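# Wheel the paper-laden cart through the door into the yellow bay

## Task

Move the utility cart from this room, through the self-closing door, into the other room and park it in the yellow bay so that all four wheels are within the taped area and none touches the tape. The case of copy paper must be in the cart's top tray with no part of it overhanging the tray's edges. The door must be closed at the end. Either or both robots may be used. The task fails if any robot falls over or is left leaning.

## Robot and tools

Robots: r1 and r2 are identical Hello Robot Stretch 4 units. Each has an omni-wheel base (rim no more than 0.23 m from the base centre; the robot stands about 1.6 m tall), a lift that slides up a mast, an arm that telescopes forward, a wrist with yaw, pitch and roll, and a two-finger gripper. Loose objects may occasionally get a brief shove from outside.

Frames, all in metres: the base frame sits on the floor under the base centre, with x ahead, y to the left and z up. hand_pose, a point between the open fingertips, is given in this frame and may be slightly misreported. The odometry frame is wherever the base frame was when the scene began. base_odometry uses it and counts wheel rotation only, so slip counts as travel. Its heading is in rad, left positive, from -3.142 to 3.142. Each robot reports in its own frames, so only the images, lidar_m and wrist_depth_mm show where the robots are relative to each other.

move takes r1, r2, cameras and blocking. blocking must be false; true or leaving it out gets the call refused. The call returns after about 0.5 s while the motion carries on. r1 and r2 each take an object for that robot alone, and a robot you leave out gets nothing new. Inside that object:
- base: an offset from the base's last reported position, or from where it is now if it is still moving. translate_m is -2 to 2 m, forward positive. strafe_m is -2 to 2 m, left positive. rotate_rad is -3.2 to 3.2, counter-clockwise positive. translate_m and strafe_m may be combined for a straight diagonal run with no turning; rotate_rad goes alone.
- joints: absolute targets by name. lift_m is 0 to 1.2 m. arm_m is 0 to 0.55 m. wrist_yaw_rad is -1.134 to 4.276 (0 ahead, positive left, 3.14 folded back, above 3.4 the arm may obstruct). wrist_pitch_rad is -1.117 to 4.259 (0 level, 1.57 pointing down). wrist_roll_rad is -1.117 to 4.259 (0 puts the fingers level, positive is clockwise seen from behind). gripper_m is -0.038 to 0.141, the fingertip gap, off by up to 0.015; at -0.02 or less the fingers squeeze each other. A target out of range is clipped and the result says so. The done tolerances are ±0.004 m and ±0.02 rad.
- pace: slow, default, fast or max. The base runs at 0.1/0.3/0.4/0.6 m/s and 1/2/3/4 rad/s, the lift at 0.15/0.3/0.4/0.5 m/s and the arm at 0.1/0.4/0.6/0.7 m/s. The wrist always runs at 1.82 rad/s. A lift above 0.2 at the start of a base move slows the base, down to 0.3 m/s and 1 rad/s at 1.2.
- speeds: top speed per joint for lift_m, arm_m and the wrist joints, but not gripper_m.
- contact_limits: 0 to 1 for arm_m, lift_m, translate_m, strafe_m or rotate_rad, default 0.5. Give each one only next to its own command. A base limit lasts until the next action that names base. Even at 0, arm_m pushes roughly 15 to 40 N before it stops; for a gentle press, use 0 and aim 1 to 3 mm beyond contact.
- end_of_arm: "enable_torque", sent on its own, re-powers any wrist or gripper motor that shut off.

cameras takes r1_ or r2_ followed by head_camera, head_left_camera, head_right_camera or wrist_camera, or "all". [] shows none. Omitting it shows all cameras only for an empty move. A move with no action returns full state, images and the scene number. All motions in one action start at once. No action lasts over 15 s, and a move times out at 14 s. A new move replaces only the targets it names; everything else keeps running.

wait: seconds from 0 to 10. It returns the state, and returns early once any running move has come to rest. wait(0) shows the "earlier move" line. stop brakes every running motion on both robots. Braked joints hold and can keep pressing. It also re-brakes wheels left slack. zoom_image takes a camera and a region [x0, y0, x1, y1] in pixels from the top-left, at most 504 by 504, and works on the newest images only. finished_scene takes scene, the current scene's number. It cannot be undone, and unfinished moves are cut short.

Results: the "move" line lists each robot that was sent a motion, with done or its worst status. Robots under "as last shown" were not commanded; their statuses read "not commanded" and their other lines repeat old values. The status words are: moving; done (the wheels turned the full amount, even if they slipped); off_target (may still push); contact_stop (held back, now slack); time_out (target dropped); limit_stop_at_own_body; limit_stop_at_tilt (lean over 6 degrees, so lift, arm and wheels go slack until the lean drops); and torque_fault. on_its_own reports anything uncommanded; "held at" there is a target, not a reading. lidar_m gives 12 distances in 30-degree sectors: the 1st ahead, then counter-clockwise, with the 4th left, 7th behind and 10th right. "-" means nothing seen or closer than 0.25 m. It sees from 0.15 m up to robot height, misses glass, thin legs and much of the area behind, and does see the other robot. wrist_depth_mm is a 7x7 grid from the top left, 100 to 2000 mm, with "-" where unknown. If turned_by_wheels and turned_by_imu drift apart by about 0.1 rad over one move, the base hit something or slipped. base_tilt is in degrees (forward, right) with a fixed bias of up to 3. motor_effort is in percent, with the peak in brackets. servo_current is in mA for the wrist and gripper servos.

Cautions: hard contact between robots fails the scene, and so does one gripper clamping the other's fingers. Once bases touch, stop driving. Carrying a load together is risky, since travel differs by up to 3 cm per metre. With over 1 kg held and arm_m above 0.2, avoid turning, driving or braking, especially at fast pace. When lifting, keep lift_m's contact limit at 0.3 or more for 2 kg and 0.15 or more for 1 kg. Self-collision risks: the gripper over the base with lift below 0.2 (0.45 if pointing down); pitch below -0.2 combined with roll below -0.4 or above 4; yaw plus pitch below -1.1. At the start the wrist is folded back, so swing the yaw forward before tilting or rolling. To grip, command a gap more than 0.015 below the object's width; about 0.06 below resists tugs, and -0.02 or less closes behind a handle. A rise in the gripper's servo_current confirms a squeeze. Open the fingers before turning if they are clamped on a thin rim. Avoid drops, slams, hard hits on fixed or heavy things, and letting parts fall. A refused call, or an uncommanded stop, cancels the remaining move, wait and finished_scene calls in that reply.

Each tool is called after "Request:" as a command line: name --argument value for each argument, lists and objects as JSON in quotes; but a table of rows of numbers goes row by row, as --pt "numbers of a row", without its own name.

## Session

Request:
move --cameras '["all"]' --blocking false

Scene clock: 0.00 s.
r1.base_odometry: x=+0.000 y=+0.000 heading=+0.000
r1.turned_by_wheels: +0.000
r1.turned_by_imu: +0.000
r1.base_tilt: forward=-1.6 right=+1.3
r1.lidar_m: 1.92 2.25 3.81 1.93 0.97 0.84 0.83 0.93 0.77 0.76 0.93 1.59
r1.base_status: not commanded
r1.joint_positions: lift_m=+0.127 arm_m=+0.000 wrist_yaw_rad=+3.089 wrist_pitch_rad=+0.002 wrist_roll_rad=+0.000 gripper_m=+0.056
r1.joint_status: not commanded
r1.measured_speeds: all 0
r1.motor_effort: lift_m=+20 arm_m=-4 wheel_0=+0 wheel_1=+1 wheel_2=+1
r1.servo_current: wrist_yaw_rad=39 wrist_pitch_rad=46 wrist_roll_rad=65 gripper_m=39
r1.hand_pose: x=-0.1125 y=+0.1024 z=+0.3046 quat_wxyz=(+0.026, -0.001, +0.000, +1.000) (m; r1's base frame)
r1.wrist_depth_mm: 137 138 - - - - - / 113 139 - - - - - / 117 140 224 - - - - / 137 161 - - - - - / - - - - - - - / - - 191 - 187 - - / 842 759 750 788 788 732 768
r2.base_odometry: x=+0.000 y=+0.000 heading=+0.000
r2.turned_by_wheels: +0.000
r2.turned_by_imu: +0.000
r2.base_tilt: forward=-0.6 right=+0.1
r2.lidar_m: 2.02 1.45 1.40 1.49 2.01 2.22 2.34 3.17 1.60 3.62 2.59 2.46
r2.base_status: not commanded
r2.joint_positions: lift_m=+0.295 arm_m=+0.000 wrist_yaw_rad=+3.133 wrist_pitch_rad=+0.002 wrist_roll_rad=+0.000 gripper_m=+0.056
r2.joint_status: not commanded
r2.measured_speeds: all 0
r2.motor_effort: lift_m=+18 arm_m=-4 wheel_0=+0 wheel_1=-1 wheel_2=+0
r2.servo_current: wrist_yaw_rad=46 wrist_pitch_rad=39 wrist_roll_rad=46 gripper_m=59
r2.hand_pose: x=-0.1167 y=+0.0898 z=+0.4727 quat_wxyz=(+0.004, -0.001, +0.000, +1.000) (m; r2's base frame)
r2.wrist_depth_mm: - 140 - - - - - / - 126 150 - - - - / - 130 185 - - - - / 144 143 272 - - - - / 229 - - - - - - / 226 1576 196 1576 190 1618 1464 / 226 1060 1138 - - 1025 1060
pictures: r1_head_camera, r1_head_left_camera, r1_head_right_camera, r1_wrist_camera, r2_head_camera, r2_head_left_camera, r2_head_right_camera, r2_wrist_camera
Images, in order (width x height): r1_head_camera 420x560, r1_head_left_camera 420x672, r1_head_right_camera 420x672, r1_wrist_camera 616x392, r2_head_camera 420x560, r2_head_left_camera 420x672, r2_head_right_camera 420x672, r2_wrist_camera 616x392.

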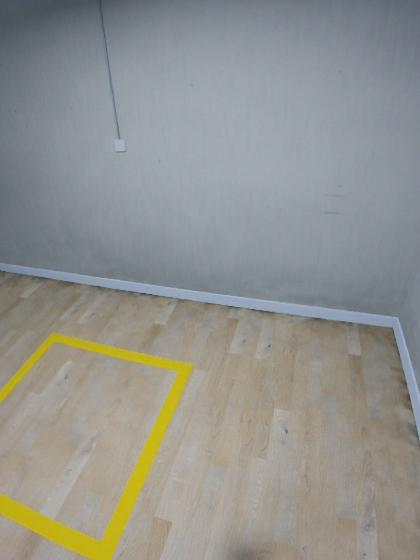

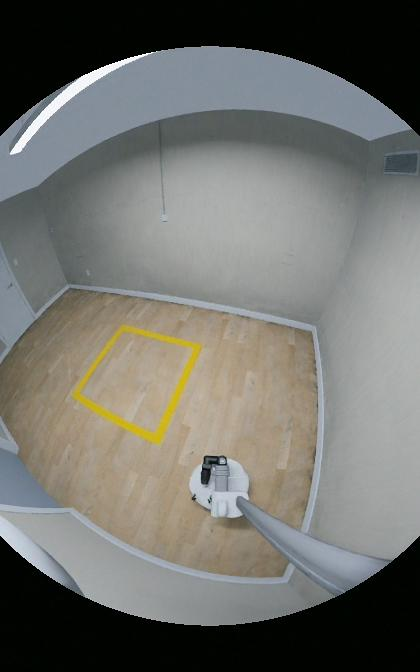

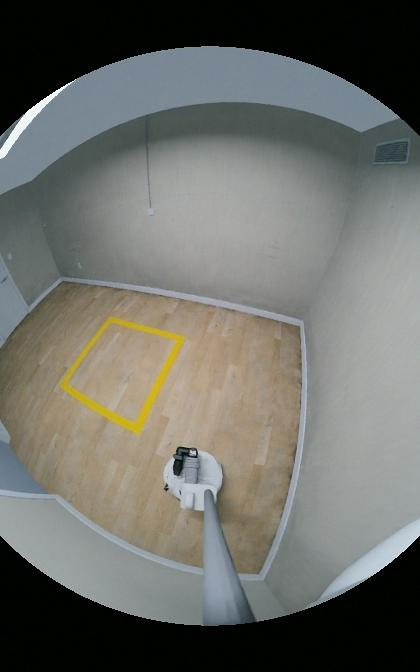

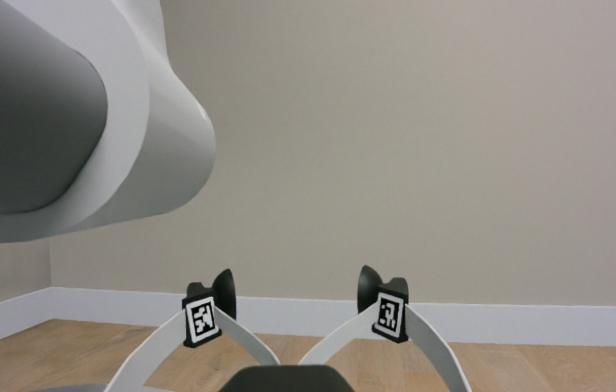

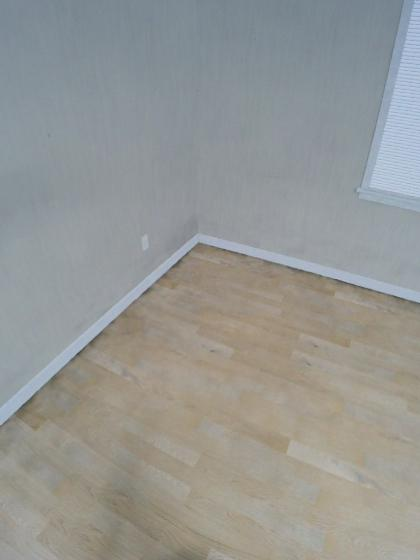

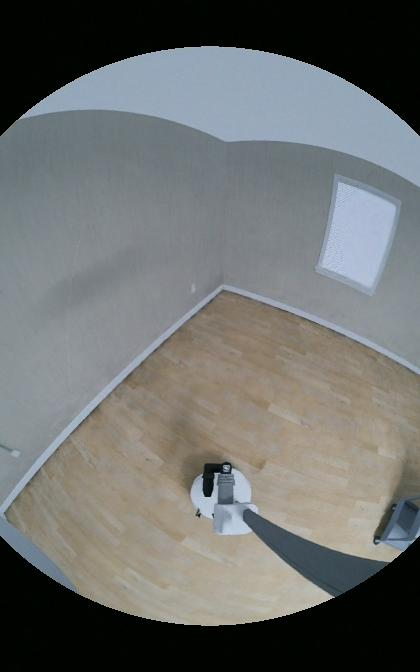

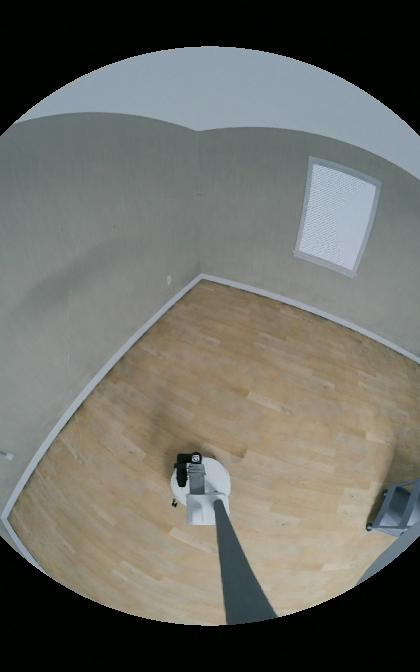

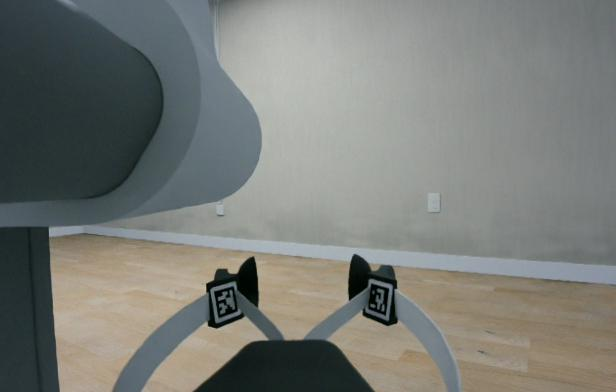

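Request:
move --r1 '{"base": {"rotate_rad": 1.5}, "pace": "max"}' --r2 '{"base": {"rotate_rad": -1.57}, "pace": "max"}' --blocking false

Request:
wait --seconds 1.5 --cameras '["r1_head_camera", "r1_head_left_camera", "r1_head_right_camera", "r2_head_camera", "r2_head_left_camera", "r2_head_right_camera"]'

Scene clock: 4.43 s.
move: r1 moving; r2 moving
r1.base_odometry: x=+0.000 y=+0.000 heading=+0.505
r1.turned_by_wheels: +0.505
r1.turned_by_imu: +0.505
r1.base_tilt: forward=-1.6 right=+1.2
r1.lidar_m: 2.19 3.70 2.00 1.01 0.84 0.82 0.92 0.77 0.78 0.90 1.52 1.92
r1.base_status: rotate_rad moving
r1.joint_positions: lift_m=+0.127 arm_m=+0.000 wrist_yaw_rad=+3.089 wrist_pitch_rad=+0.002 wrist_roll_rad=+0.000 gripper_m=+0.056
r1.joint_status: not commanded
r1.measured_speeds: translate_m=+0.000 strafe_m=+0.001 rotate_rad=+1.947 lift_m=+0.000 arm_m=+0.000 wrist_yaw_rad=+0.000 wrist_pitch_rad=+0.000 wrist_roll_rad=+0.000
r1.motor_effort: lift_m=+20(20) arm_m=-4(4) wheel_0=-10(11) wheel_1=-9(11) wheel_2=-11(11)
r1.servo_current: wrist_yaw_rad=59(59) wrist_pitch_rad=39(46) wrist_roll_rad=46(59) gripper_m=39(39)
r1.hand_pose: x=-0.1125 y=+0.1024 z=+0.3046 quat_wxyz=(+0.026, -0.001, +0.000, +1.000) (m; r1's base frame)
r1.wrist_depth_mm: 136 138 - - - - - / 113 139 - - - - - / 118 140 229 - - - - / 137 161 - - - - - / - - - - - - - / - - 190 1098 188 - - / 768 750 750 798 798 699 -
r2.base_odometry: x=+0.000 y=+0.000 heading=-0.468
r2.turned_by_wheels: -0.468
r2.turned_by_imu: -0.454
r2.base_tilt: forward=-0.7 right=+0.1
r2.lidar_m: 2.47 1.91 1.46 1.37 1.51 2.15 2.22 2.38 3.40 1.60 3.42 2.57
r2.base_status: rotate_rad moving
r2.joint_positions: lift_m=+0.295 arm_m=+0.000 wrist_yaw_rad=+3.133 wrist_pitch_rad=+0.002 wrist_roll_rad=+0.000 gripper_m=+0.056
r2.joint_status: not commanded
r2.measured_speeds: translate_m=+0.000 strafe_m=+0.001 rotate_rad=-1.808 lift_m=+0.000 arm_m=+0.000 wrist_yaw_rad=+0.000 wrist_pitch_rad=+0.000 wrist_roll_rad=+0.000
r2.motor_effort: lift_m=+18(18) arm_m=-4(4) wheel_0=+10(11) wheel_1=+11(14) wheel_2=+12(13)
r2.servo_current: wrist_yaw_rad=33(52) wrist_pitch_rad=39(46) wrist_roll_rad=52(52) gripper_m=39(59)
r2.hand_pose: x=-0.1167 y=+0.0898 z=+0.4727 quat_wxyz=(+0.004, -0.001, +0.000, +1.000) (m; r2's base frame)
r2.wrist_depth_mm: - 141 - - - - - / - 126 150 - - - - / - 130 184 - - - - / 144 143 272 - - - - / 229 - - - - - - / 226 1576 196 1576 190 1661 1464 / 225 1060 1138 - - 1060 1060
pictures: none

Scene clock: 5.47 s.
earlier move: r1 done; r2 moving
r1.base_odometry: x=+0.000 y=+0.000 heading=+1.500
r1.turned_by_wheels: +0.996
r1.turned_by_imu: +1.003
r1.base_tilt: forward=-1.6 right=+1.3
r1.lidar_m: 2.25 1.05 0.83 0.85 0.95 0.78 0.77 0.87 1.41 1.94 2.15 3.37
r1.base_status: done
r1.joint_positions: lift_m=+0.127 arm_m=+0.000 wrist_yaw_rad=+3.089 wrist_pitch_rad=+0.002 wrist_roll_rad=+0.000 gripper_m=+0.056
r1.joint_status: not commanded
r1.measured_speeds: all 0
r1.motor_effort: lift_m=+20(20) arm_m=-4(4) wheel_0=+1(13) wheel_1=+1(12) wheel_2=+2(11)
r1.servo_current: wrist_yaw_rad=39(59) wrist_pitch_rad=39(52) wrist_roll_rad=59(59) gripper_m=46(46)
r1.hand_pose: x=-0.1125 y=+0.1024 z=+0.3046 quat_wxyz=(+0.026, -0.001, +0.000, +1.000) (m; r1's base frame)
r1.wrist_depth_mm: 136 138 - - - - - / 113 139 - - - - - / 118 140 226 - - - - / 137 160 - - - - - / - - - - - - - / - - 190 - 188 - - / 842 732 759 143 741 732 768
r2.base_odometry: x=+0.000 y=+0.000 heading=-1.570
r2.turned_by_wheels: -1.102
r2.turned_by_imu: -1.074
r2.base_tilt: forward=-0.7 right=+0.1
r2.lidar_m: 3.56 2.58 2.50 2.01 1.49 1.39 1.47 2.06 2.21 2.33 3.22 1.61
r2.base_status: rotate_rad moving
r2.joint_positions: lift_m=+0.295 arm_m=+0.000 wrist_yaw_rad=+3.133 wrist_pitch_rad=+0.002 wrist_roll_rad=+0.000 gripper_m=+0.056
r2.joint_status: not commanded
r2.measured_speeds: all 0
r2.motor_effort: lift_m=+18(18) arm_m=-4(4) wheel_0=+0(14) wheel_1=+0(15) wheel_2=+0(13)
r2.servo_current: wrist_yaw_rad=59(59) wrist_pitch_rad=46(46) wrist_roll_rad=52(52) gripper_m=59(59)
r2.hand_pose: x=-0.1167 y=+0.0898 z=+0.4727 quat_wxyz=(+0.004, -0.001, +0.000, +1.000) (m; r2's base frame)
r2.wrist_depth_mm: - 141 - - - - - / - 127 142 - - - - / - 129 185 - - - - / 144 143 229 - - - - / 230 - - - - - - / 228 1537 196 1336 190 - - / 226 1078 1118 - - 1042 1060
wait: 1.03 of 1.5 s (r1 has come to rest)
pictures: r1_head_camera, r1_head_left_camera, r1_head_right_camera, r2_head_camera, r2_head_left_camera, r2_head_right_camera
Images, in order (width x height): r1_head_camera 420x560, r1_head_left_camera 420x672, r1_head_right_camera 420x672, r2_head_camera 420x560, r2_head_left_camera 420x672, r2_head_right_camera 420x672.

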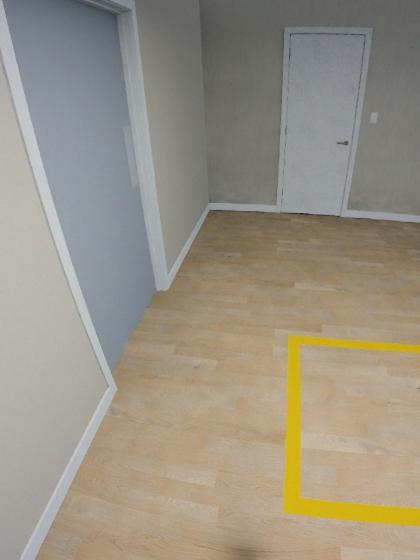

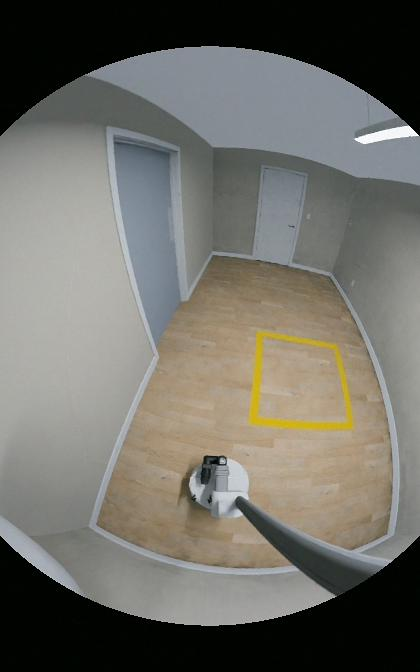

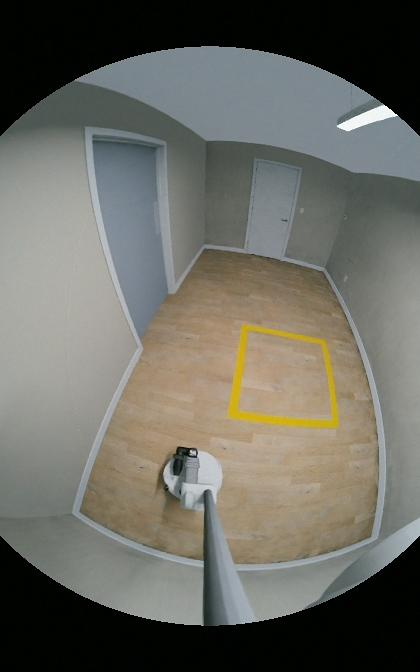

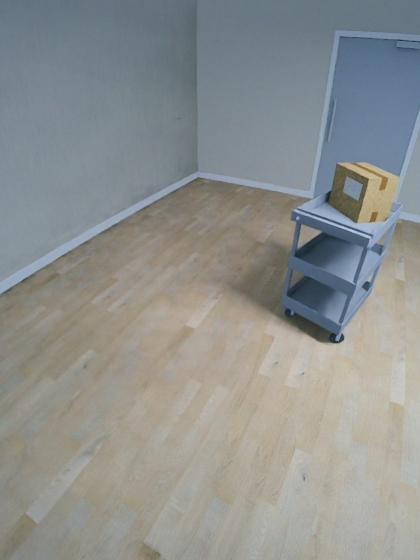

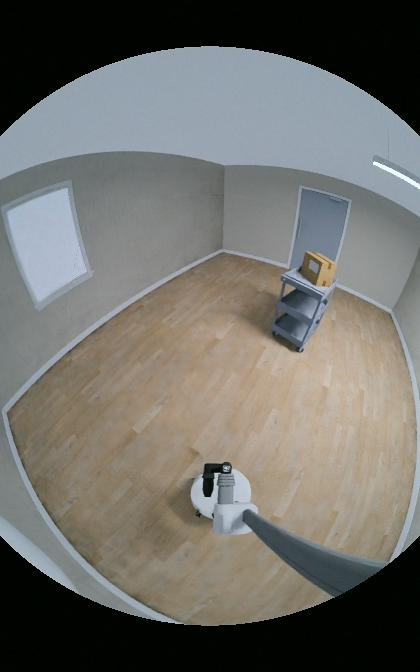

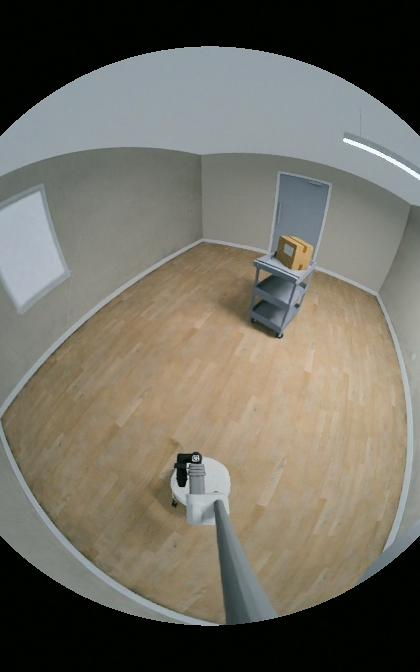

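Request:
zoom_image --camera "r2_head_camera" --region '[250, 20, 420, 360]'

Request:
zoom_image --camera "r1_head_camera" --region '[0, 0, 220, 300]'

Scaled by 1.482 from the camera's 420x560 image, which has a finer 1200x1600 frame.

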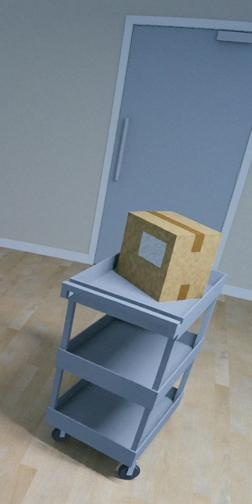

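Scaled by 1.680 from the camera's 420x560 image, which has a finer 600x800 frame.

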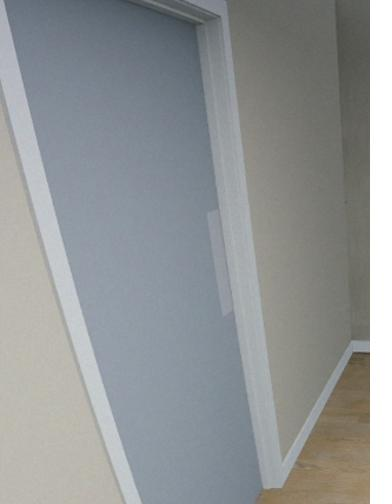

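Request:
move --r1 '{"base": {"translate_m": 0.9, "strafe_m": -0.1}, "pace": "max"}' --r2 '{"base": {"rotate_rad": -0.42}, "joints": {"lift_m": 0.9}, "pace": "max"}' --blocking false

Request:
wait --seconds 1.2

Request:
move --r2 '{"base": {"translate_m": 0.5}, "joints": {"wrist_yaw_rad": 1.57}, "pace": "fast"}' --blocking false

Request:
wait --seconds 2 --cameras '["r1_head_camera", "r1_head_left_camera", "r1_head_right_camera", "r2_head_camera", "r2_head_left_camera", "r2_head_right_camera"]'

Scene clock: 69.90 s.
earlier move: r2 done
move: r1 moving; r2 moving
r1.base_odometry: x=+0.011 y=+0.062 heading=+1.501
r1.turned_by_wheels: +0.000
r1.turned_by_imu: +0.000
r1.base_tilt: forward=-1.6 right=+1.3
r1.lidar_m: 2.18 1.05 0.82 0.84 0.91 0.83 0.84 0.93 1.51 1.94 2.13 3.39
r1.base_status: translate_m moving; strafe_m moving
r1.joint_positions: lift_m=+0.127 arm_m=+0.000 wrist_yaw_rad=+3.089 wrist_pitch_rad=+0.002 wrist_roll_rad=+0.000 gripper_m=+0.056
r1.joint_status: not commanded
r1.measured_speeds: translate_m=+0.243 strafe_m=-0.029 rotate_rad=-0.002 lift_m=+0.000 arm_m=+0.000 wrist_yaw_rad=+0.000 wrist_pitch_rad=+0.000 wrist_roll_rad=+0.000
r1.motor_effort: lift_m=+20(20) arm_m=-4(4) wheel_0=+10(12) wheel_1=+7(8) wheel_2=-13(13)
r1.servo_current: wrist_yaw_rad=46(59) wrist_pitch_rad=39(46) wrist_roll_rad=46(65) gripper_m=46(46)
r1.hand_pose: x=-0.1125 y=+0.1024 z=+0.3046 quat_wxyz=(+0.026, -0.001, +0.000, +1.000) (m; r1's base frame)
r1.wrist_depth_mm: - 137 - - - - - / - 137 - - - - - / 110 138 205 - - - - / 124 139 237 - - - - / - - - - - - - / - - 190 - 188 - - / 854 750 750 820 788 741 768
r2.base_odometry: x=+0.000 y=+0.000 heading=-1.936
r2.turned_by_wheels: -0.366
r2.turned_by_imu: -0.356
r2.base_tilt: forward=-0.6 right=+0.0
r2.lidar_m: 1.61 3.10 2.52 2.50 1.76 1.42 1.41 1.58 2.24 2.21 2.47 2.16
r2.base_status: rotate_rad moving
r2.joint_positions: lift_m=+0.421 arm_m=+0.000 wrist_yaw_rad=+3.133 wrist_pitch_rad=+0.002 wrist_roll_rad=+0.000 gripper_m=+0.056
r2.joint_status: lift_m moving
r2.measured_speeds: translate_m=+0.001 strafe_m=-0.001 rotate_rad=-0.689 lift_m=+0.487 arm_m=+0.000 wrist_yaw_rad=+0.000 wrist_pitch_rad=+0.000 wrist_roll_rad=+0.000
r2.motor_effort: lift_m=+24(25) arm_m=-4(4) wheel_0=+5(11) wheel_1=+1(13) wheel_2=+3(13)
r2.servo_current: wrist_yaw_rad=33(52) wrist_pitch_rad=46(46) wrist_roll_rad=39(59) gripper_m=46(52)
r2.hand_pose: x=-0.1167 y=+0.0898 z=+0.5989 quat_wxyz=(+0.004, -0.001, +0.000, +1.000) (m; r2's base frame)
r2.wrist_depth_mm: - 140 - - - - - / - 126 141 - - - - / - 130 185 - - - - / 144 144 208 - - - - / 220 - - - - - - / 220 1708 191 - 188 - - / 226 1255 1336 - - 1229 1205
pictures: none

Scene clock: 71.10 s.
earlier move: r1 moving; r2 moving
r1.base_odometry: x=+0.118 y=+0.644 heading=+1.501
r1.turned_by_wheels: +0.000
r1.turned_by_imu: +0.000
r1.base_tilt: forward=-1.6 right=+1.3
r1.lidar_m: 1.98 1.10 0.81 0.79 0.92 1.43 1.42 1.58 2.01 1.98 2.17 3.28
r1.base_status: translate_m moving; strafe_m moving
r1.joint_positions: lift_m=+0.127 arm_m=+0.000 wrist_yaw_rad=+3.089 wrist_pitch_rad=+0.002 wrist_roll_rad=+0.000 gripper_m=+0.056
r1.joint_status: not commanded
r1.measured_speeds: translate_m=+0.506 strafe_m=-0.057 rotate_rad=-0.002 lift_m=+0.000 arm_m=+0.000 wrist_yaw_rad=+0.000 wrist_pitch_rad=+0.000 wrist_roll_rad=+0.000
r1.motor_effort: lift_m=+20(20) arm_m=-4(4) wheel_0=+1(13) wheel_1=+2(8) wheel_2=+3(15)
r1.servo_current: wrist_yaw_rad=59(65) wrist_pitch_rad=46(52) wrist_roll_rad=33(65) gripper_m=39(46)
r1.hand_pose: x=-0.1125 y=+0.1024 z=+0.3046 quat_wxyz=(+0.026, -0.001, +0.000, +1.000) (m; r1's base frame)
r1.wrist_depth_mm: - 137 - - - - - / - 138 - - - - - / 112 138 214 - - - - / 129 142 240 - - - - / - - - - - - - / 1205 1205 192 1205 188 1160 1078 / 854 750 759 798 798 778 820
r2.base_odometry: x=+0.000 y=+0.000 heading=-1.990
r2.turned_by_wheels: -0.053
r2.turned_by_imu: -0.052
r2.base_tilt: forward=-0.7 right=+0.1
r2.lidar_m: 1.62 3.23 2.52 2.48 1.82 1.45 1.41 1.53 2.25 2.22 2.43 3.64
r2.base_status: done
r2.joint_positions: lift_m=+0.900 arm_m=+0.000 wrist_yaw_rad=+3.133 wrist_pitch_rad=+0.002 wrist_roll_rad=+0.000 gripper_m=+0.056
r2.joint_status: lift_m moving
r2.measured_speeds: translate_m=+0.000 strafe_m=+0.000 rotate_rad=+0.000 lift_m=+0.023 arm_m=+0.000 wrist_yaw_rad=+0.000 wrist_pitch_rad=+0.000 wrist_roll_rad=+0.000
r2.motor_effort: lift_m=+20(27) arm_m=-4(4) wheel_0=+2(11) wheel_1=+2(13) wheel_2=+3(13)
r2.servo_current: wrist_yaw_rad=52(59) wrist_pitch_rad=39(46) wrist_roll_rad=46(59) gripper_m=46(52)
r2.hand_pose: x=-0.1167 y=+0.0898 z=+1.0775 quat_wxyz=(+0.004, -0.001, +0.000, +1.000) (m; r2's base frame)
r2.wrist_depth_mm: - 141 - - - - - / - 126 141 - - - - / - 129 192 - - - - / 144 143 213 - - - - / 220 - - - - - - / 219 - 189 - 188 - - / 225 - - - - - -
wait: 1.20 s; no rest
pictures: none

Scene clock: 71.60 s.
earlier move: r1 moving; r2 moving
move: r2 moving
r1.base_odometry: x=+0.152 y=+0.829 heading=+1.501
r1.turned_by_wheels: +0.000
r1.turned_by_imu: +0.001
r1.base_tilt: forward=-1.6 right=+1.3
r1.lidar_m: 1.98 1.08 0.78 0.79 0.90 1.42 1.60 1.80 2.01 1.98 2.19 3.11
r1.base_status: translate_m moving; strafe_m moving
r1.joint_positions: lift_m=+0.127 arm_m=+0.000 wrist_yaw_rad=+3.089 wrist_pitch_rad=+0.002 wrist_roll_rad=+0.000 gripper_m=+0.056
r1.joint_status: not commanded
r1.measured_speeds: translate_m=+0.257 strafe_m=-0.027 rotate_rad=+0.001 lift_m=+0.000 arm_m=+0.000 wrist_yaw_rad=+0.000 wrist_pitch_rad=+0.000 wrist_roll_rad=+0.000
r1.motor_effort: lift_m=+20(20) arm_m=-4(4) wheel_0=+3(3) wheel_1=+1(3) wheel_2=+3(4)
r1.servo_current: wrist_yaw_rad=52(59) wrist_pitch_rad=39(46) wrist_roll_rad=39(65) gripper_m=39(52)
r1.hand_pose: x=-0.1125 y=+0.1024 z=+0.3046 quat_wxyz=(+0.026, -0.001, +0.000, +1.000) (m; r1's base frame)
r1.wrist_depth_mm: 136 139 - - - - - / 113 140 - - - - - / 118 140 229 - - - - / 137 162 - - - - - / 1661 - - - - - - / 1182 1182 194 1205 188 1138 1025 / 854 741 759 798 788 778 820
r2.base_odometry: x=-0.016 y=-0.037 heading=-1.989
r2.turned_by_wheels: +0.000
r2.turned_by_imu: +0.000
r2.base_tilt: forward=-0.6 right=+0.0
r2.lidar_m: 1.57 3.22 2.53 2.46 1.87 1.48 1.44 1.61 2.27 2.24 2.39 3.61
r2.base_status: translate_m moving
r2.joint_positions: lift_m=+0.900 arm_m=+0.000 wrist_yaw_rad=+2.522 wrist_pitch_rad=+0.002 wrist_roll_rad=+0.000 gripper_m=+0.056
r2.joint_status: lift_m moving; wrist_yaw_rad moving
r2.measured_speeds: translate_m=+0.158 strafe_m=+0.001 rotate_rad=-0.003 lift_m=+0.000 arm_m=+0.000 wrist_yaw_rad=-1.733 wrist_pitch_rad=+0.000 wrist_roll_rad=+0.000
r2.motor_effort: lift_m=+21(23) arm_m=-4(4) wheel_0=+6(10) wheel_1=+9(10) wheel_2=-14(14)
r2.servo_current: wrist_yaw_rad=124(150) wrist_pitch_rad=39(46) wrist_roll_rad=46(52) gripper_m=46(52)
r2.hand_pose: x=-0.0132 y=+0.2386 z=+1.0776 quat_wxyz=(+0.305, -0.001, +0.000, +0.952) (m; r2's base frame)
r2.wrist_depth_mm: - - - - - - - / - - - - - - - / - - - - - - - / - - - - - - - / - - - - - - - / - - 189 - 189 - - / - - - - - - -
pictures: none

Scene clock: 72.47 s.
earlier move: r1 done; r2 moving
r1.base_odometry: x=+0.163 y=+0.891 heading=+1.501
r1.turned_by_wheels: +0.000
r1.turned_by_imu: +0.000
r1.base_tilt: forward=-1.6 right=+1.3
r1.lidar_m: 1.93 1.08 0.81 0.78 0.88 1.39 1.64 1.86 2.02 2.00 2.20 3.03
r1.base_status: done
r1.joint_positions: lift_m=+0.127 arm_m=+0.000 wrist_yaw_rad=+3.089 wrist_pitch_rad=+0.002 wrist_roll_rad=+0.000 gripper_m=+0.056
r1.joint_status: not commanded
r1.measured_speeds: all 0
r1.motor_effort: lift_m=+20(20) arm_m=-4(4) wheel_0=+0(3) wheel_1=+1(3) wheel_2=+0(5)
r1.servo_current: wrist_yaw_rad=46(72) wrist_pitch_rad=46(46) wrist_roll_rad=65(65) gripper_m=46(52)
r1.hand_pose: x=-0.1125 y=+0.1024 z=+0.3046 quat_wxyz=(+0.026, -0.001, +0.000, +1.000) (m; r1's base frame)
r1.wrist_depth_mm: 136 139 - - - - - / 113 139 - - - - - / 118 140 229 - - - - / 137 161 - - - - - / 1708 - - - - - - / 1205 1205 193 1205 187 1138 1042 / 842 759 750 788 788 778 809
r2.base_odometry: x=-0.121 y=-0.273 heading=-1.989
r2.turned_by_wheels: +0.000
r2.turned_by_imu: +0.000
r2.base_tilt: forward=-0.7 right=+0.1
r2.lidar_m: 1.31 3.19 2.49 2.43 2.18 1.74 1.68 1.84 2.29 2.28 2.45 3.67
r2.base_status: translate_m moving
r2.joint_positions: lift_m=+0.900 arm_m=+0.000 wrist_yaw_rad=+1.573 wrist_pitch_rad=+0.002 wrist_roll_rad=+0.000 gripper_m=+0.056
r2.joint_status: lift_m moving; wrist_yaw_rad moving
r2.measured_speeds: translate_m=+0.367 strafe_m=+0.000 rotate_rad=+0.003 lift_m=+0.000 arm_m=+0.000 wrist_yaw_rad=+0.000 wrist_pitch_rad=+0.000 wrist_roll_rad=+0.000
r2.motor_effort: lift_m=+20(23) arm_m=-4(4) wheel_0=+4(11) wheel_1=+4(10) wheel_2=-5(15)
r2.servo_current: wrist_yaw_rad=65(150) wrist_pitch_rad=46(46) wrist_roll_rad=46(59) gripper_m=46(52)
r2.hand_pose: x=+0.2577 y=+0.2886 z=+1.0776 quat_wxyz=(+0.706, -0.001, +0.001, +0.708) (m; r2's base frame)
r2.wrist_depth_mm: - - - - - - - / - - - - - - - / - - - - - - - / - - - - - - - / - - - - - - - / - - 196 - 192 - - / - - - - - - -
wait: 0.87 of 2 s (r1 has come to rest)
pictures: r1_head_camera, r1_head_left_camera, r1_head_right_camera, r2_head_camera, r2_head_left_camera, r2_head_right_camera
Images, in order (width x height): r1_head_camera 420x560, r1_head_left_camera 420x672, r1_head_right_camera 420x672, r2_head_camera 420x560, r2_head_left_camera 420x672, r2_head_right_camera 420x672.

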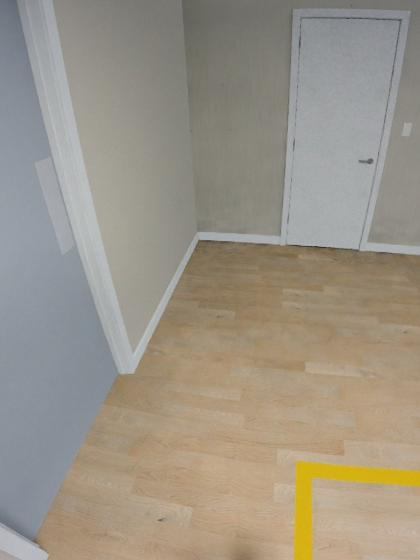

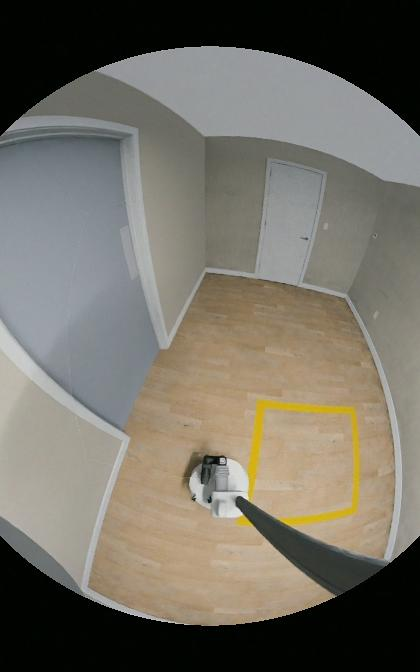

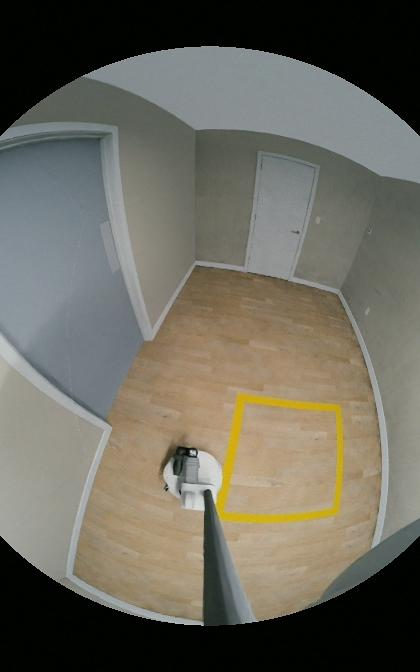

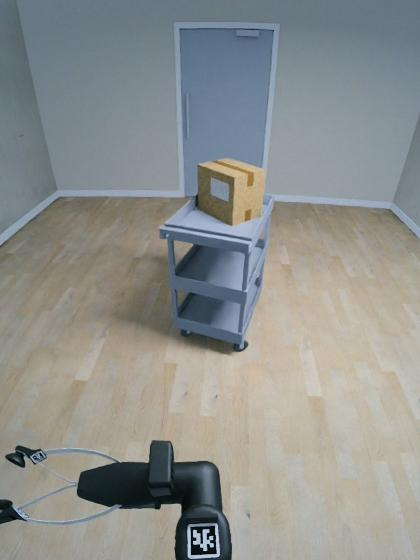

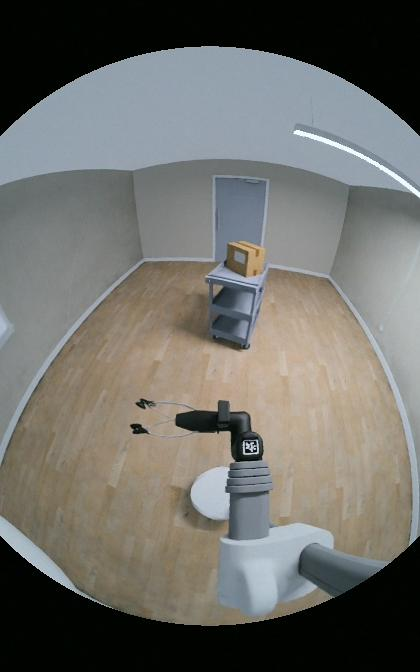

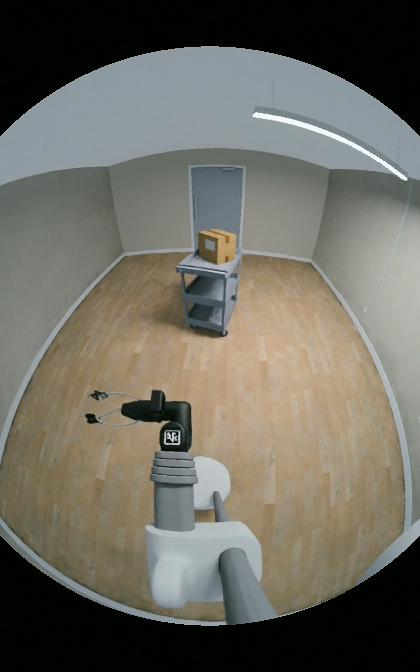

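Request:
zoom_image --camera "r2_head_camera" --region '[140, 130, 300, 370]'

Request:
wait --seconds 0 --cameras '["r2_head_camera", "r2_head_right_camera"]'

Scaled by 2.100 from the camera's 420x560 image, which has a finer 1200x1600 frame.

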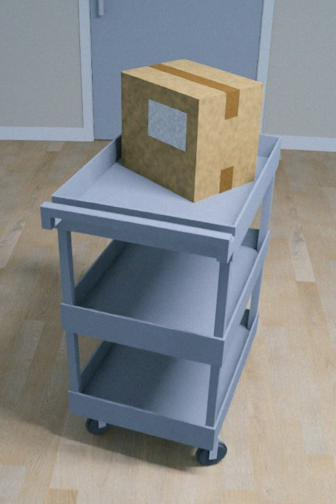

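Scene clock: 75.47 s.
earlier move: r2 done
r1.base_odometry: x=+0.163 y=+0.891 heading=+1.501
r1.turned_by_wheels: +0.000
r1.turned_by_imu: +0.000
r1.base_tilt: forward=-1.6 right=+1.3
r1.lidar_m: 1.95 1.07 0.79 0.79 0.88 1.37 1.68 1.85 2.00 1.99 2.19 3.04
r1.base_status: done
r1.joint_positions: lift_m=+0.127 arm_m=+0.000 wrist_yaw_rad=+3.089 wrist_pitch_rad=+0.002 wrist_roll_rad=+0.000 gripper_m=+0.056
r1.joint_status: not commanded
r1.measured_speeds: all 0
r1.motor_effort: lift_m=+20(20) arm_m=-4(4) wheel_0=+0(3) wheel_1=+1(3) wheel_2=+0(5)
r1.servo_current: wrist_yaw_rad=52(72) wrist_pitch_rad=39(46) wrist_roll_rad=46(65) gripper_m=39(52)
r1.hand_pose: x=-0.1125 y=+0.1024 z=+0.3046 quat_wxyz=(+0.026, -0.001, +0.000, +1.000) (m; r1's base frame)
r1.wrist_depth_mm: 137 138 - - - - - / 113 139 - - - - - / 118 140 229 - - - - / 137 162 - - - - - / 1708 - - - - - - / 1182 1205 194 1205 187 1160 1042 / 831 741 750 798 788 778 820
r2.base_odometry: x=-0.203 y=-0.457 heading=-1.989
r2.turned_by_wheels: +0.000
r2.turned_by_imu: +0.001
r2.base_tilt: forward=-0.7 right=+0.0
r2.lidar_m: 1.13 3.16 2.48 2.42 2.45 1.92 1.91 2.06 2.33 2.28 2.50 1.46
r2.base_status: done
r2.joint_positions: lift_m=+0.900 arm_m=+0.000 wrist_yaw_rad=+1.573 wrist_pitch_rad=+0.002 wrist_roll_rad=+0.000 gripper_m=+0.056
r2.joint_status: all done
r2.measured_speeds: all 0
r2.motor_effort: lift_m=+20(23) arm_m=-4(4) wheel_0=+1(11) wheel_1=+3(10) wheel_2=-1(15)
r2.servo_current: wrist_yaw_rad=46(150) wrist_pitch_rad=39(46) wrist_roll_rad=46(59) gripper_m=46(52)
r2.hand_pose: x=+0.2578 y=+0.2886 z=+1.0776 quat_wxyz=(+0.706, -0.001, +0.001, +0.708) (m; r2's base frame)
r2.wrist_depth_mm: - - - - - - - / - - - - - - - / - - - - - - - / - - - - - - - / - - - - - - - / - - 196 - 191 - - / - - - - - - -
pictures: r2_head_camera, r2_head_right_camera
Images, in order (width x height): r2_head_camera 420x560, r2_head_right_camera 420x672.

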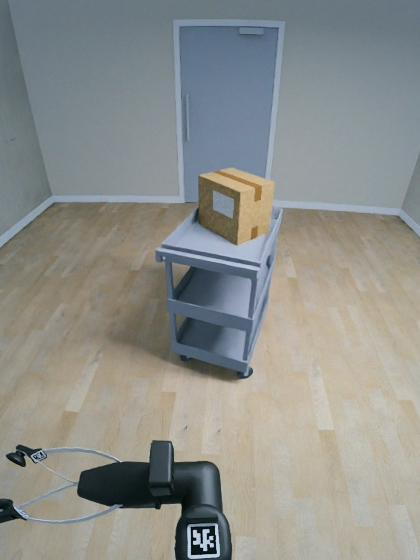

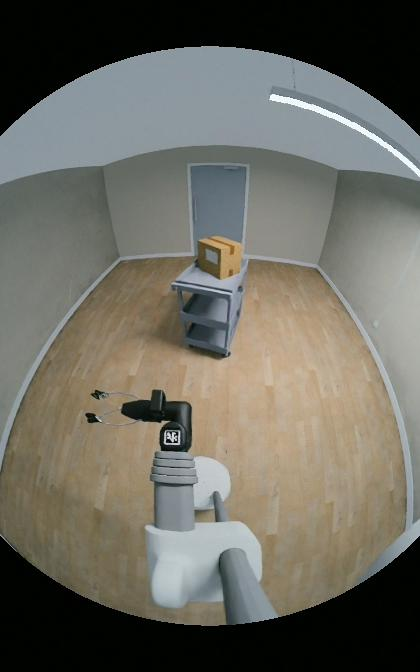

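Request:
move --r1 '{"base": {"rotate_rad": -0.17}, "pace": "fast"}' --r2 '{"joints": {"lift_m": 0.67, "wrist_yaw_rad": 0.0, "gripper_m": 0.12}, "pace": "max"}' --blocking false

Request:
wait --seconds 0.6

Request:
move --r1 '{"base": {"translate_m": 0.75}, "pace": "max"}' --blocking false

Request:
wait --seconds 2.0 --cameras '["r1_head_camera", "r1_head_left_camera", "r2_head_camera", "r2_wrist_camera"]'

Request:
zoom_image --camera "r2_head_camera" --region '[140, 150, 310, 390]'

Scene clock: 212.10 s.
move: r1 moving; r2 moving
r1.base_odometry: x=+0.163 y=+0.891 heading=+1.331
r1.turned_by_wheels: -0.170
r1.turned_by_imu: -0.171
r1.base_tilt: forward=-1.6 right=+1.3
r1.lidar_m: 3.00 1.26 0.91 0.75 0.84 1.16 1.64 1.75 2.08 1.98 2.05 2.81
r1.base_status: rotate_rad moving
r1.joint_positions: lift_m=+0.127 arm_m=+0.000 wrist_yaw_rad=+3.089 wrist_pitch_rad=+0.002 wrist_roll_rad=+0.000 gripper_m=+0.056
r1.joint_status: not commanded
r1.measured_speeds: translate_m=+0.000 strafe_m=+0.000 rotate_rad=-0.002 lift_m=+0.000 arm_m=+0.000 wrist_yaw_rad=+0.000 wrist_pitch_rad=+0.000 wrist_roll_rad=+0.000
r1.motor_effort: lift_m=+20(20) arm_m=-4(4) wheel_0=+2(8) wheel_1=+1(9) wheel_2=-1(9)
r1.servo_current: wrist_yaw_rad=46(72) wrist_pitch_rad=39(52) wrist_roll_rad=33(59) gripper_m=46(52)
r1.hand_pose: x=-0.1125 y=+0.1024 z=+0.3046 quat_wxyz=(+0.026, -0.001, +0.000, +1.000) (m; r1's base frame)
r1.wrist_depth_mm: 136 138 - - - - - / 113 139 - - - - - / 118 140 230 - - - - / 137 162 - - - - - / 1661 - - - - - - / 1182 1160 194 1205 187 1160 - / 831 750 750 798 798 768 768
r2.base_odometry: x=-0.203 y=-0.457 heading=-1.989
r2.turned_by_wheels: +0.000
r2.turned_by_imu: +0.000
r2.base_tilt: forward=-0.6 right=+0.1
r2.lidar_m: 1.11 3.19 2.50 2.42 2.47 1.95 1.91 2.07 2.32 2.29 2.50 1.48
r2.base_status: not commanded
r2.joint_positions: lift_m=+0.774 arm_m=+0.000 wrist_yaw_rad=+0.916 wrist_pitch_rad=+0.002 wrist_roll_rad=+0.000 gripper_m=+0.075
r2.joint_status: lift_m moving; wrist_yaw_rad moving; gripper_m moving
r2.measured_speeds: translate_m=+0.000 strafe_m=+0.000 rotate_rad=+0.000 lift_m=-0.466 arm_m=+0.000 wrist_yaw_rad=-1.741 wrist_pitch_rad=+0.000 wrist_roll_rad=+0.000
r2.motor_effort: lift_m=+11(18) arm_m=-4(4) wheel_0=+1(2) wheel_1=+3(4) wheel_2=-1(2)
r2.servo_current: wrist_yaw_rad=72(130) wrist_pitch_rad=39(46) wrist_roll_rad=46(59) gripper_m=85(91)
r2.hand_pose: x=+0.4158 y=+0.1756 z=+0.9522 quat_wxyz=(+0.897, +0.000, +0.001, +0.442) (m; r2's base frame)
r2.wrist_depth_mm: - - - - - - - / 1983 - - - - - - / - - - - - - - / - - - - - - - / - - - - - - - / - - 190 - 189 - - / - - - - - - -
pictures: none

Scene clock: 212.37 s.
earlier move: r1 done; r2 moving
r1.base_odometry: x=+0.163 y=+0.891 heading=+1.331
r1.turned_by_wheels: +0.000
r1.turned_by_imu: +0.000
r1.base_tilt: forward=-1.6 right=+1.2
r1.lidar_m: 3.00 1.25 0.91 0.78 0.83 1.15 1.67 1.77 2.08 1.97 2.06 2.85
r1.base_status: done
r1.joint_positions: lift_m=+0.127 arm_m=+0.000 wrist_yaw_rad=+3.089 wrist_pitch_rad=+0.002 wrist_roll_rad=+0.000 gripper_m=+0.056
r1.joint_status: not commanded
r1.measured_speeds: all 0
r1.motor_effort: lift_m=+20(20) arm_m=-4(4) wheel_0=+2(8) wheel_1=+1(9) wheel_2=-1(9)
r1.servo_current: wrist_yaw_rad=46(72) wrist_pitch_rad=46(52) wrist_roll_rad=46(59) gripper_m=39(52)
r1.hand_pose: x=-0.1125 y=+0.1024 z=+0.3046 quat_wxyz=(+0.026, -0.001, +0.000, +1.000) (m; r1's base frame)
r1.wrist_depth_mm: 136 138 - - - - - / 113 139 - - - - - / 117 140 229 - - - - / 137 161 - - - - - / 1661 - - - - - - / 1160 1205 194 1205 187 1138 - / 842 750 759 798 788 788 768
r2.base_odometry: x=-0.203 y=-0.457 heading=-1.989
r2.turned_by_wheels: +0.000
r2.turned_by_imu: +0.000
r2.base_tilt: forward=-0.7 right=+0.0
r2.lidar_m: 1.12 3.17 2.46 2.42 2.44 1.92 1.90 2.07 2.32 2.28 2.51 1.50
r2.base_status: not commanded
r2.joint_positions: lift_m=+0.688 arm_m=+0.000 wrist_yaw_rad=+0.453 wrist_pitch_rad=+0.002 wrist_roll_rad=+0.000 gripper_m=+0.100
r2.joint_status: lift_m moving; wrist_yaw_rad moving; gripper_m moving
r2.measured_speeds: translate_m=+0.000 strafe_m=+0.000 rotate_rad=+0.000 lift_m=-0.206 arm_m=+0.000 wrist_yaw_rad=-1.740 wrist_pitch_rad=+0.000 wrist_roll_rad=+0.000
r2.motor_effort: lift_m=+12(18) arm_m=-4(4) wheel_0=+2(2) wheel_1=+4(4) wheel_2=-1(2)
r2.servo_current: wrist_yaw_rad=111(130) wrist_pitch_rad=46(46) wrist_roll_rad=52(59) gripper_m=111(111)
r2.hand_pose: x=+0.4685 y=+0.0475 z=+0.8660 quat_wxyz=(+0.975, +0.000, +0.001, +0.224) (m; r2's base frame)
r2.wrist_depth_mm: - - - - - - - / - - - - - - - / - - - - - - 1025 / - - - - - - 976 / - - - - - - - / - - 195 - 195 - - / 1863 1863 1983 - 1921 1008 -
wait: 0.27 of 0.6 s (r1 has come to rest)
pictures: none

Scene clock: 212.87 s.
earlier move: r2 moving
move: r1 moving
r1.base_odometry: x=+0.178 y=+0.952 heading=+1.331
r1.turned_by_wheels: +0.000
r1.turned_by_imu: +0.000
r1.base_tilt: forward=-1.6 right=+1.3
r1.lidar_m: 2.96 1.26 0.91 0.77 0.82 1.16 1.74 1.83 2.08 1.96 2.07 2.88
r1.base_status: translate_m moving
r1.joint_positions: lift_m=+0.127 arm_m=+0.000 wrist_yaw_rad=+3.089 wrist_pitch_rad=+0.002 wrist_roll_rad=+0.000 gripper_m=+0.056
r1.joint_status: not commanded
r1.measured_speeds: translate_m=+0.241 strafe_m=+0.000 rotate_rad=-0.009 lift_m=+0.000 arm_m=+0.000 wrist_yaw_rad=+0.000 wrist_pitch_rad=+0.000 wrist_roll_rad=+0.000
r1.motor_effort: lift_m=+20(20) arm_m=-4(4) wheel_0=+10(10) wheel_1=+7(9) wheel_2=-13(13)
r1.servo_current: wrist_yaw_rad=39(59) wrist_pitch_rad=39(46) wrist_roll_rad=52(59) gripper_m=33(52)
r1.hand_pose: x=-0.1125 y=+0.1024 z=+0.3046 quat_wxyz=(+0.026, -0.001, +0.000, +1.000) (m; r1's base frame)
r1.wrist_depth_mm: - 137 - - - - - / - 137 - - - - - / 110 138 204 - - - - / 124 139 237 - - - - / 138 - - - - - - / 1205 1205 193 1182 188 1160 946 / 831 750 759 798 788 788 809
r2.base_odometry: x=-0.203 y=-0.457 heading=-1.989
r2.turned_by_wheels: +0.000
r2.turned_by_imu: +0.000
r2.base_tilt: forward=-0.7 right=+0.0
r2.lidar_m: 1.10 3.15 2.50 2.42 2.46 1.92 1.89 2.07 2.30 2.28 2.48 1.46
r2.base_status: not commanded
r2.joint_positions: lift_m=+0.670 arm_m=+0.000 wrist_yaw_rad=+0.003 wrist_pitch_rad=+0.002 wrist_roll_rad=+0.000 gripper_m=+0.120
r2.joint_status: lift_m moving; wrist_yaw_rad moving; gripper_m moving
r2.measured_speeds: translate_m=+0.000 strafe_m=+0.000 rotate_rad=+0.000 lift_m=+0.000 arm_m=+0.000 wrist_yaw_rad=-0.001 wrist_pitch_rad=+0.000 wrist_roll_rad=+0.000
r2.motor_effort: lift_m=+14(16) arm_m=-4(4) wheel_0=+2(2) wheel_1=+3(4) wheel_2=-1(2)
r2.servo_current: wrist_yaw_rad=39(104) wrist_pitch_rad=33(39) wrist_roll_rad=39(52) gripper_m=33(91)
r2.hand_pose: x=+0.4596 y=-0.0866 z=+0.8480 quat_wxyz=(+1.000, +0.000, +0.001, +0.001) (m; r2's base frame)
r2.wrist_depth_mm: - - - - - - - / - - - - - - - / - - - - - - - / - - - 1397 1255 - - / - - - - - - - / - - 197 - 186 - - / 1921 1808 1921 - 1708 1708 1756
pictures: none

Scene clock: 213.17 s.
earlier move: r1 moving; r2 done
r1.base_odometry: x=+0.201 y=+1.047 heading=+1.331
r1.turned_by_wheels: +0.000
r1.turned_by_imu: +0.000
r1.base_tilt: forward=-1.6 right=+1.3
r1.lidar_m: 2.84 1.27 0.88 0.78 0.82 1.11 1.80 1.90 2.08 1.98 2.09 2.85
r1.base_status: translate_m moving
r1.joint_positions: lift_m=+0.127 arm_m=+0.000 wrist_yaw_rad=+3.089 wrist_pitch_rad=+0.002 wrist_roll_rad=+0.000 gripper_m=+0.056
r1.joint_status: not commanded
r1.measured_speeds: translate_m=+0.393 strafe_m=+0.000 rotate_rad=+0.003 lift_m=+0.000 arm_m=+0.000 wrist_yaw_rad=+0.000 wrist_pitch_rad=+0.000 wrist_roll_rad=+0.000
r1.motor_effort: lift_m=+20(20) arm_m=-4(4) wheel_0=+9(11) wheel_1=+8(9) wheel_2=-13(14)
r1.servo_current: wrist_yaw_rad=52(59) wrist_pitch_rad=39(46) wrist_roll_rad=59(59) gripper_m=39(52)
r1.hand_pose: x=-0.1125 y=+0.1024 z=+0.3046 quat_wxyz=(+0.026, -0.001, +0.000, +1.000) (m; r1's base frame)
r1.wrist_depth_mm: - 137 - - - - - / - 137 - - - - - / 110 138 204 - - - - / 124 139 238 - - - - / 138 - - 1661 1863 - - / 1182 1205 194 1229 187 1160 946 / 842 759 741 798 788 778 831
r2.base_odometry: x=-0.203 y=-0.457 heading=-1.989
r2.turned_by_wheels: +0.000
r2.turned_by_imu: +0.000
r2.base_tilt: forward=-0.6 right=+0.1
r2.lidar_m: 1.10 3.17 2.49 2.43 2.47 1.95 1.89 2.06 2.33 2.27 2.48 1.50
r2.base_status: not commanded
r2.joint_positions: lift_m=+0.670 arm_m=+0.000 wrist_yaw_rad=+0.003 wrist_pitch_rad=+0.002 wrist_roll_rad=+0.000 gripper_m=+0.120
r2.joint_status: all done
r2.measured_speeds: all 0
r2.motor_effort: lift_m=+16(16) arm_m=-4(4) wheel_0=+1(2) wheel_1=+4(4) wheel_2=-2(2)
r2.servo_current: wrist_yaw_rad=52(104) wrist_pitch_rad=39(39) wrist_roll_rad=59(59) gripper_m=46(91)
r2.hand_pose: x=+0.4596 y=-0.0866 z=+0.8480 quat_wxyz=(+1.000, +0.000, +0.001, +0.001) (m; r2's base frame)
r2.wrist_depth_mm: - - - - - - - / - - - - - - - / - - - - - - - / - - - 1397 1229 - - / - - - - - - - / - - 197 156 187 - - / 1921 1756 1983 - 1618 1708 1756
wait: 0.30 of 2 s (r2 has come to rest)
pictures: r1_head_camera, r1_head_left_camera, r2_head_camera, r2_wrist_camera
Images, in order (width x height): r1_head_camera 420x560, r1_head_left_camera 420x672, r2_head_camera 420x560, r2_wrist_camera 616x392.

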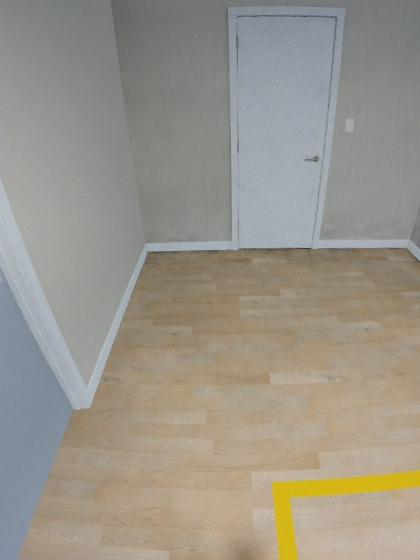

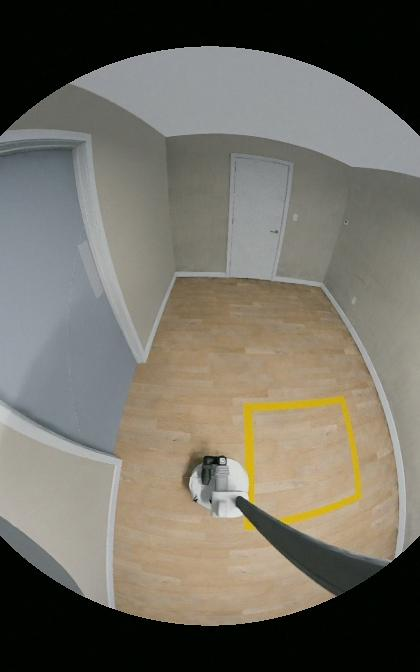

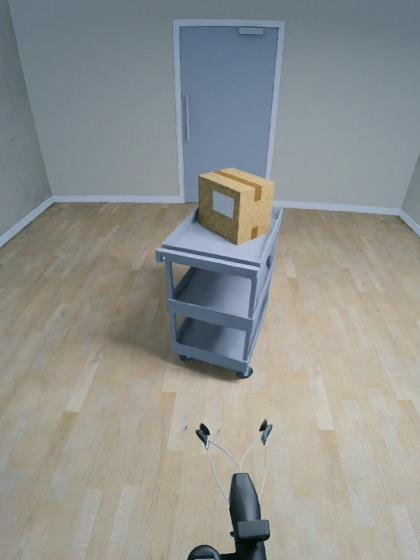

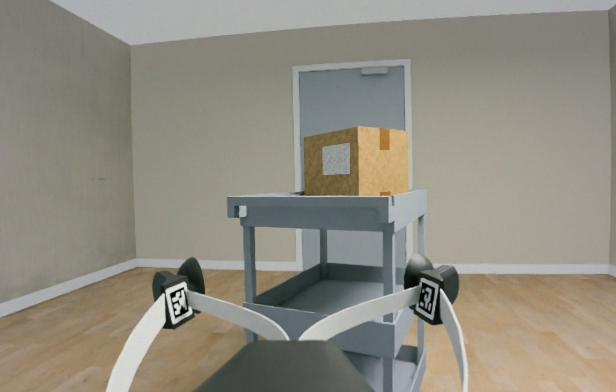

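Scaled by 2.100 from the camera's 420x560 image, which has a finer 1200x1600 frame.

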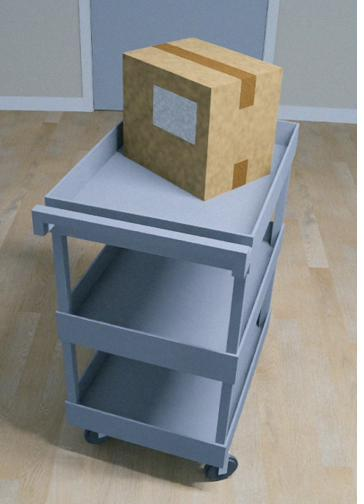

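Request:
zoom_image --camera "r2_wrist_camera" --region '[200, 100, 452, 260]'

Request:
zoom_image --camera "r2_head_camera" --region '[150, 200, 290, 300]'

Request:
wait --seconds 0

Scaled by 2.000.

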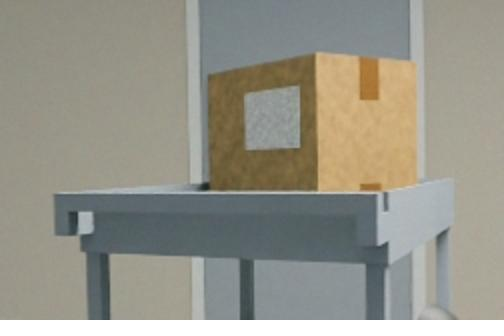

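Scaled by 3.600 from the camera's 420x560 image, which has a finer 1200x1600 frame.

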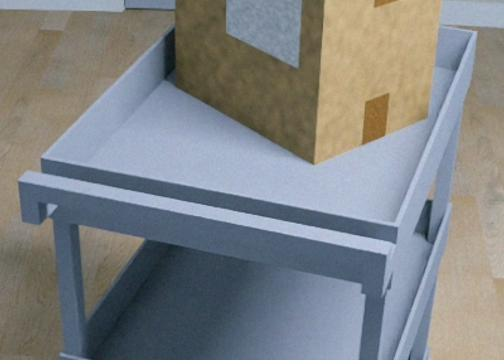

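Scene clock: 227.07 s.
earlier move: r1 done
r1.base_odometry: x=+0.341 y=+1.619 heading=+1.331
r1.turned_by_wheels: +0.000
r1.turned_by_imu: +0.000
r1.base_tilt: forward=-1.6 right=+1.2
r1.lidar_m: 2.27 1.13 0.90 0.86 0.92 1.15 2.41 2.55 2.09 1.98 2.09 2.34
r1.base_status: done
r1.joint_positions: lift_m=+0.127 arm_m=+0.000 wrist_yaw_rad=+3.089 wrist_pitch_rad=+0.002 wrist_roll_rad=+0.000 gripper_m=+0.056
r1.joint_status: not commanded
r1.measured_speeds: all 0
r1.motor_effort: lift_m=+20(20) arm_m=-4(4) wheel_0=+1(11) wheel_1=+1(10) wheel_2=+1(15)
r1.servo_current: wrist_yaw_rad=39(72) wrist_pitch_rad=46(52) wrist_roll_rad=52(65) gripper_m=39(52)
r1.hand_pose: x=-0.1125 y=+0.1024 z=+0.3046 quat_wxyz=(+0.026, -0.001, +0.000, +1.000) (m; r1's base frame)
r1.wrist_depth_mm: 136 138 - - - - - / 113 139 - - - - - / 118 139 273 - - - - / 137 162 - - - - - / 1921 - - - - - - / 1308 1336 193 1205 187 1182 - / 831 707 750 798 788 768 778
r2.base_odometry: x=-0.203 y=-0.457 heading=-1.989
r2.turned_by_wheels: +0.000
r2.turned_by_imu: +0.001
r2.base_tilt: forward=-0.7 right=+0.1
r2.lidar_m: 1.13 3.15 2.48 2.43 2.46 1.96 1.91 2.08 2.32 2.28 2.47 1.51
r2.base_status: not commanded
r2.joint_positions: lift_m=+0.670 arm_m=+0.000 wrist_yaw_rad=+0.003 wrist_pitch_rad=+0.002 wrist_roll_rad=+0.000 gripper_m=+0.120
r2.joint_status: all done
r2.measured_speeds: all 0
r2.motor_effort: lift_m=+15(16) arm_m=-4(4) wheel_0=+1(2) wheel_1=+4(4) wheel_2=-1(2)
r2.servo_current: wrist_yaw_rad=46(104) wrist_pitch_rad=46(46) wrist_roll_rad=52(65) gripper_m=39(91)
r2.hand_pose: x=+0.4596 y=-0.0866 z=+0.8480 quat_wxyz=(+1.000, +0.000, +0.001, +0.001) (m; r2's base frame)
r2.wrist_depth_mm: - - - - - - - / - - - - - - - / - - - - - - - / - - - 1397 1255 - - / - - - - - - - / - - 197 - 188 - - / 1921 1808 1921 - 1576 1708 1863
pictures: none


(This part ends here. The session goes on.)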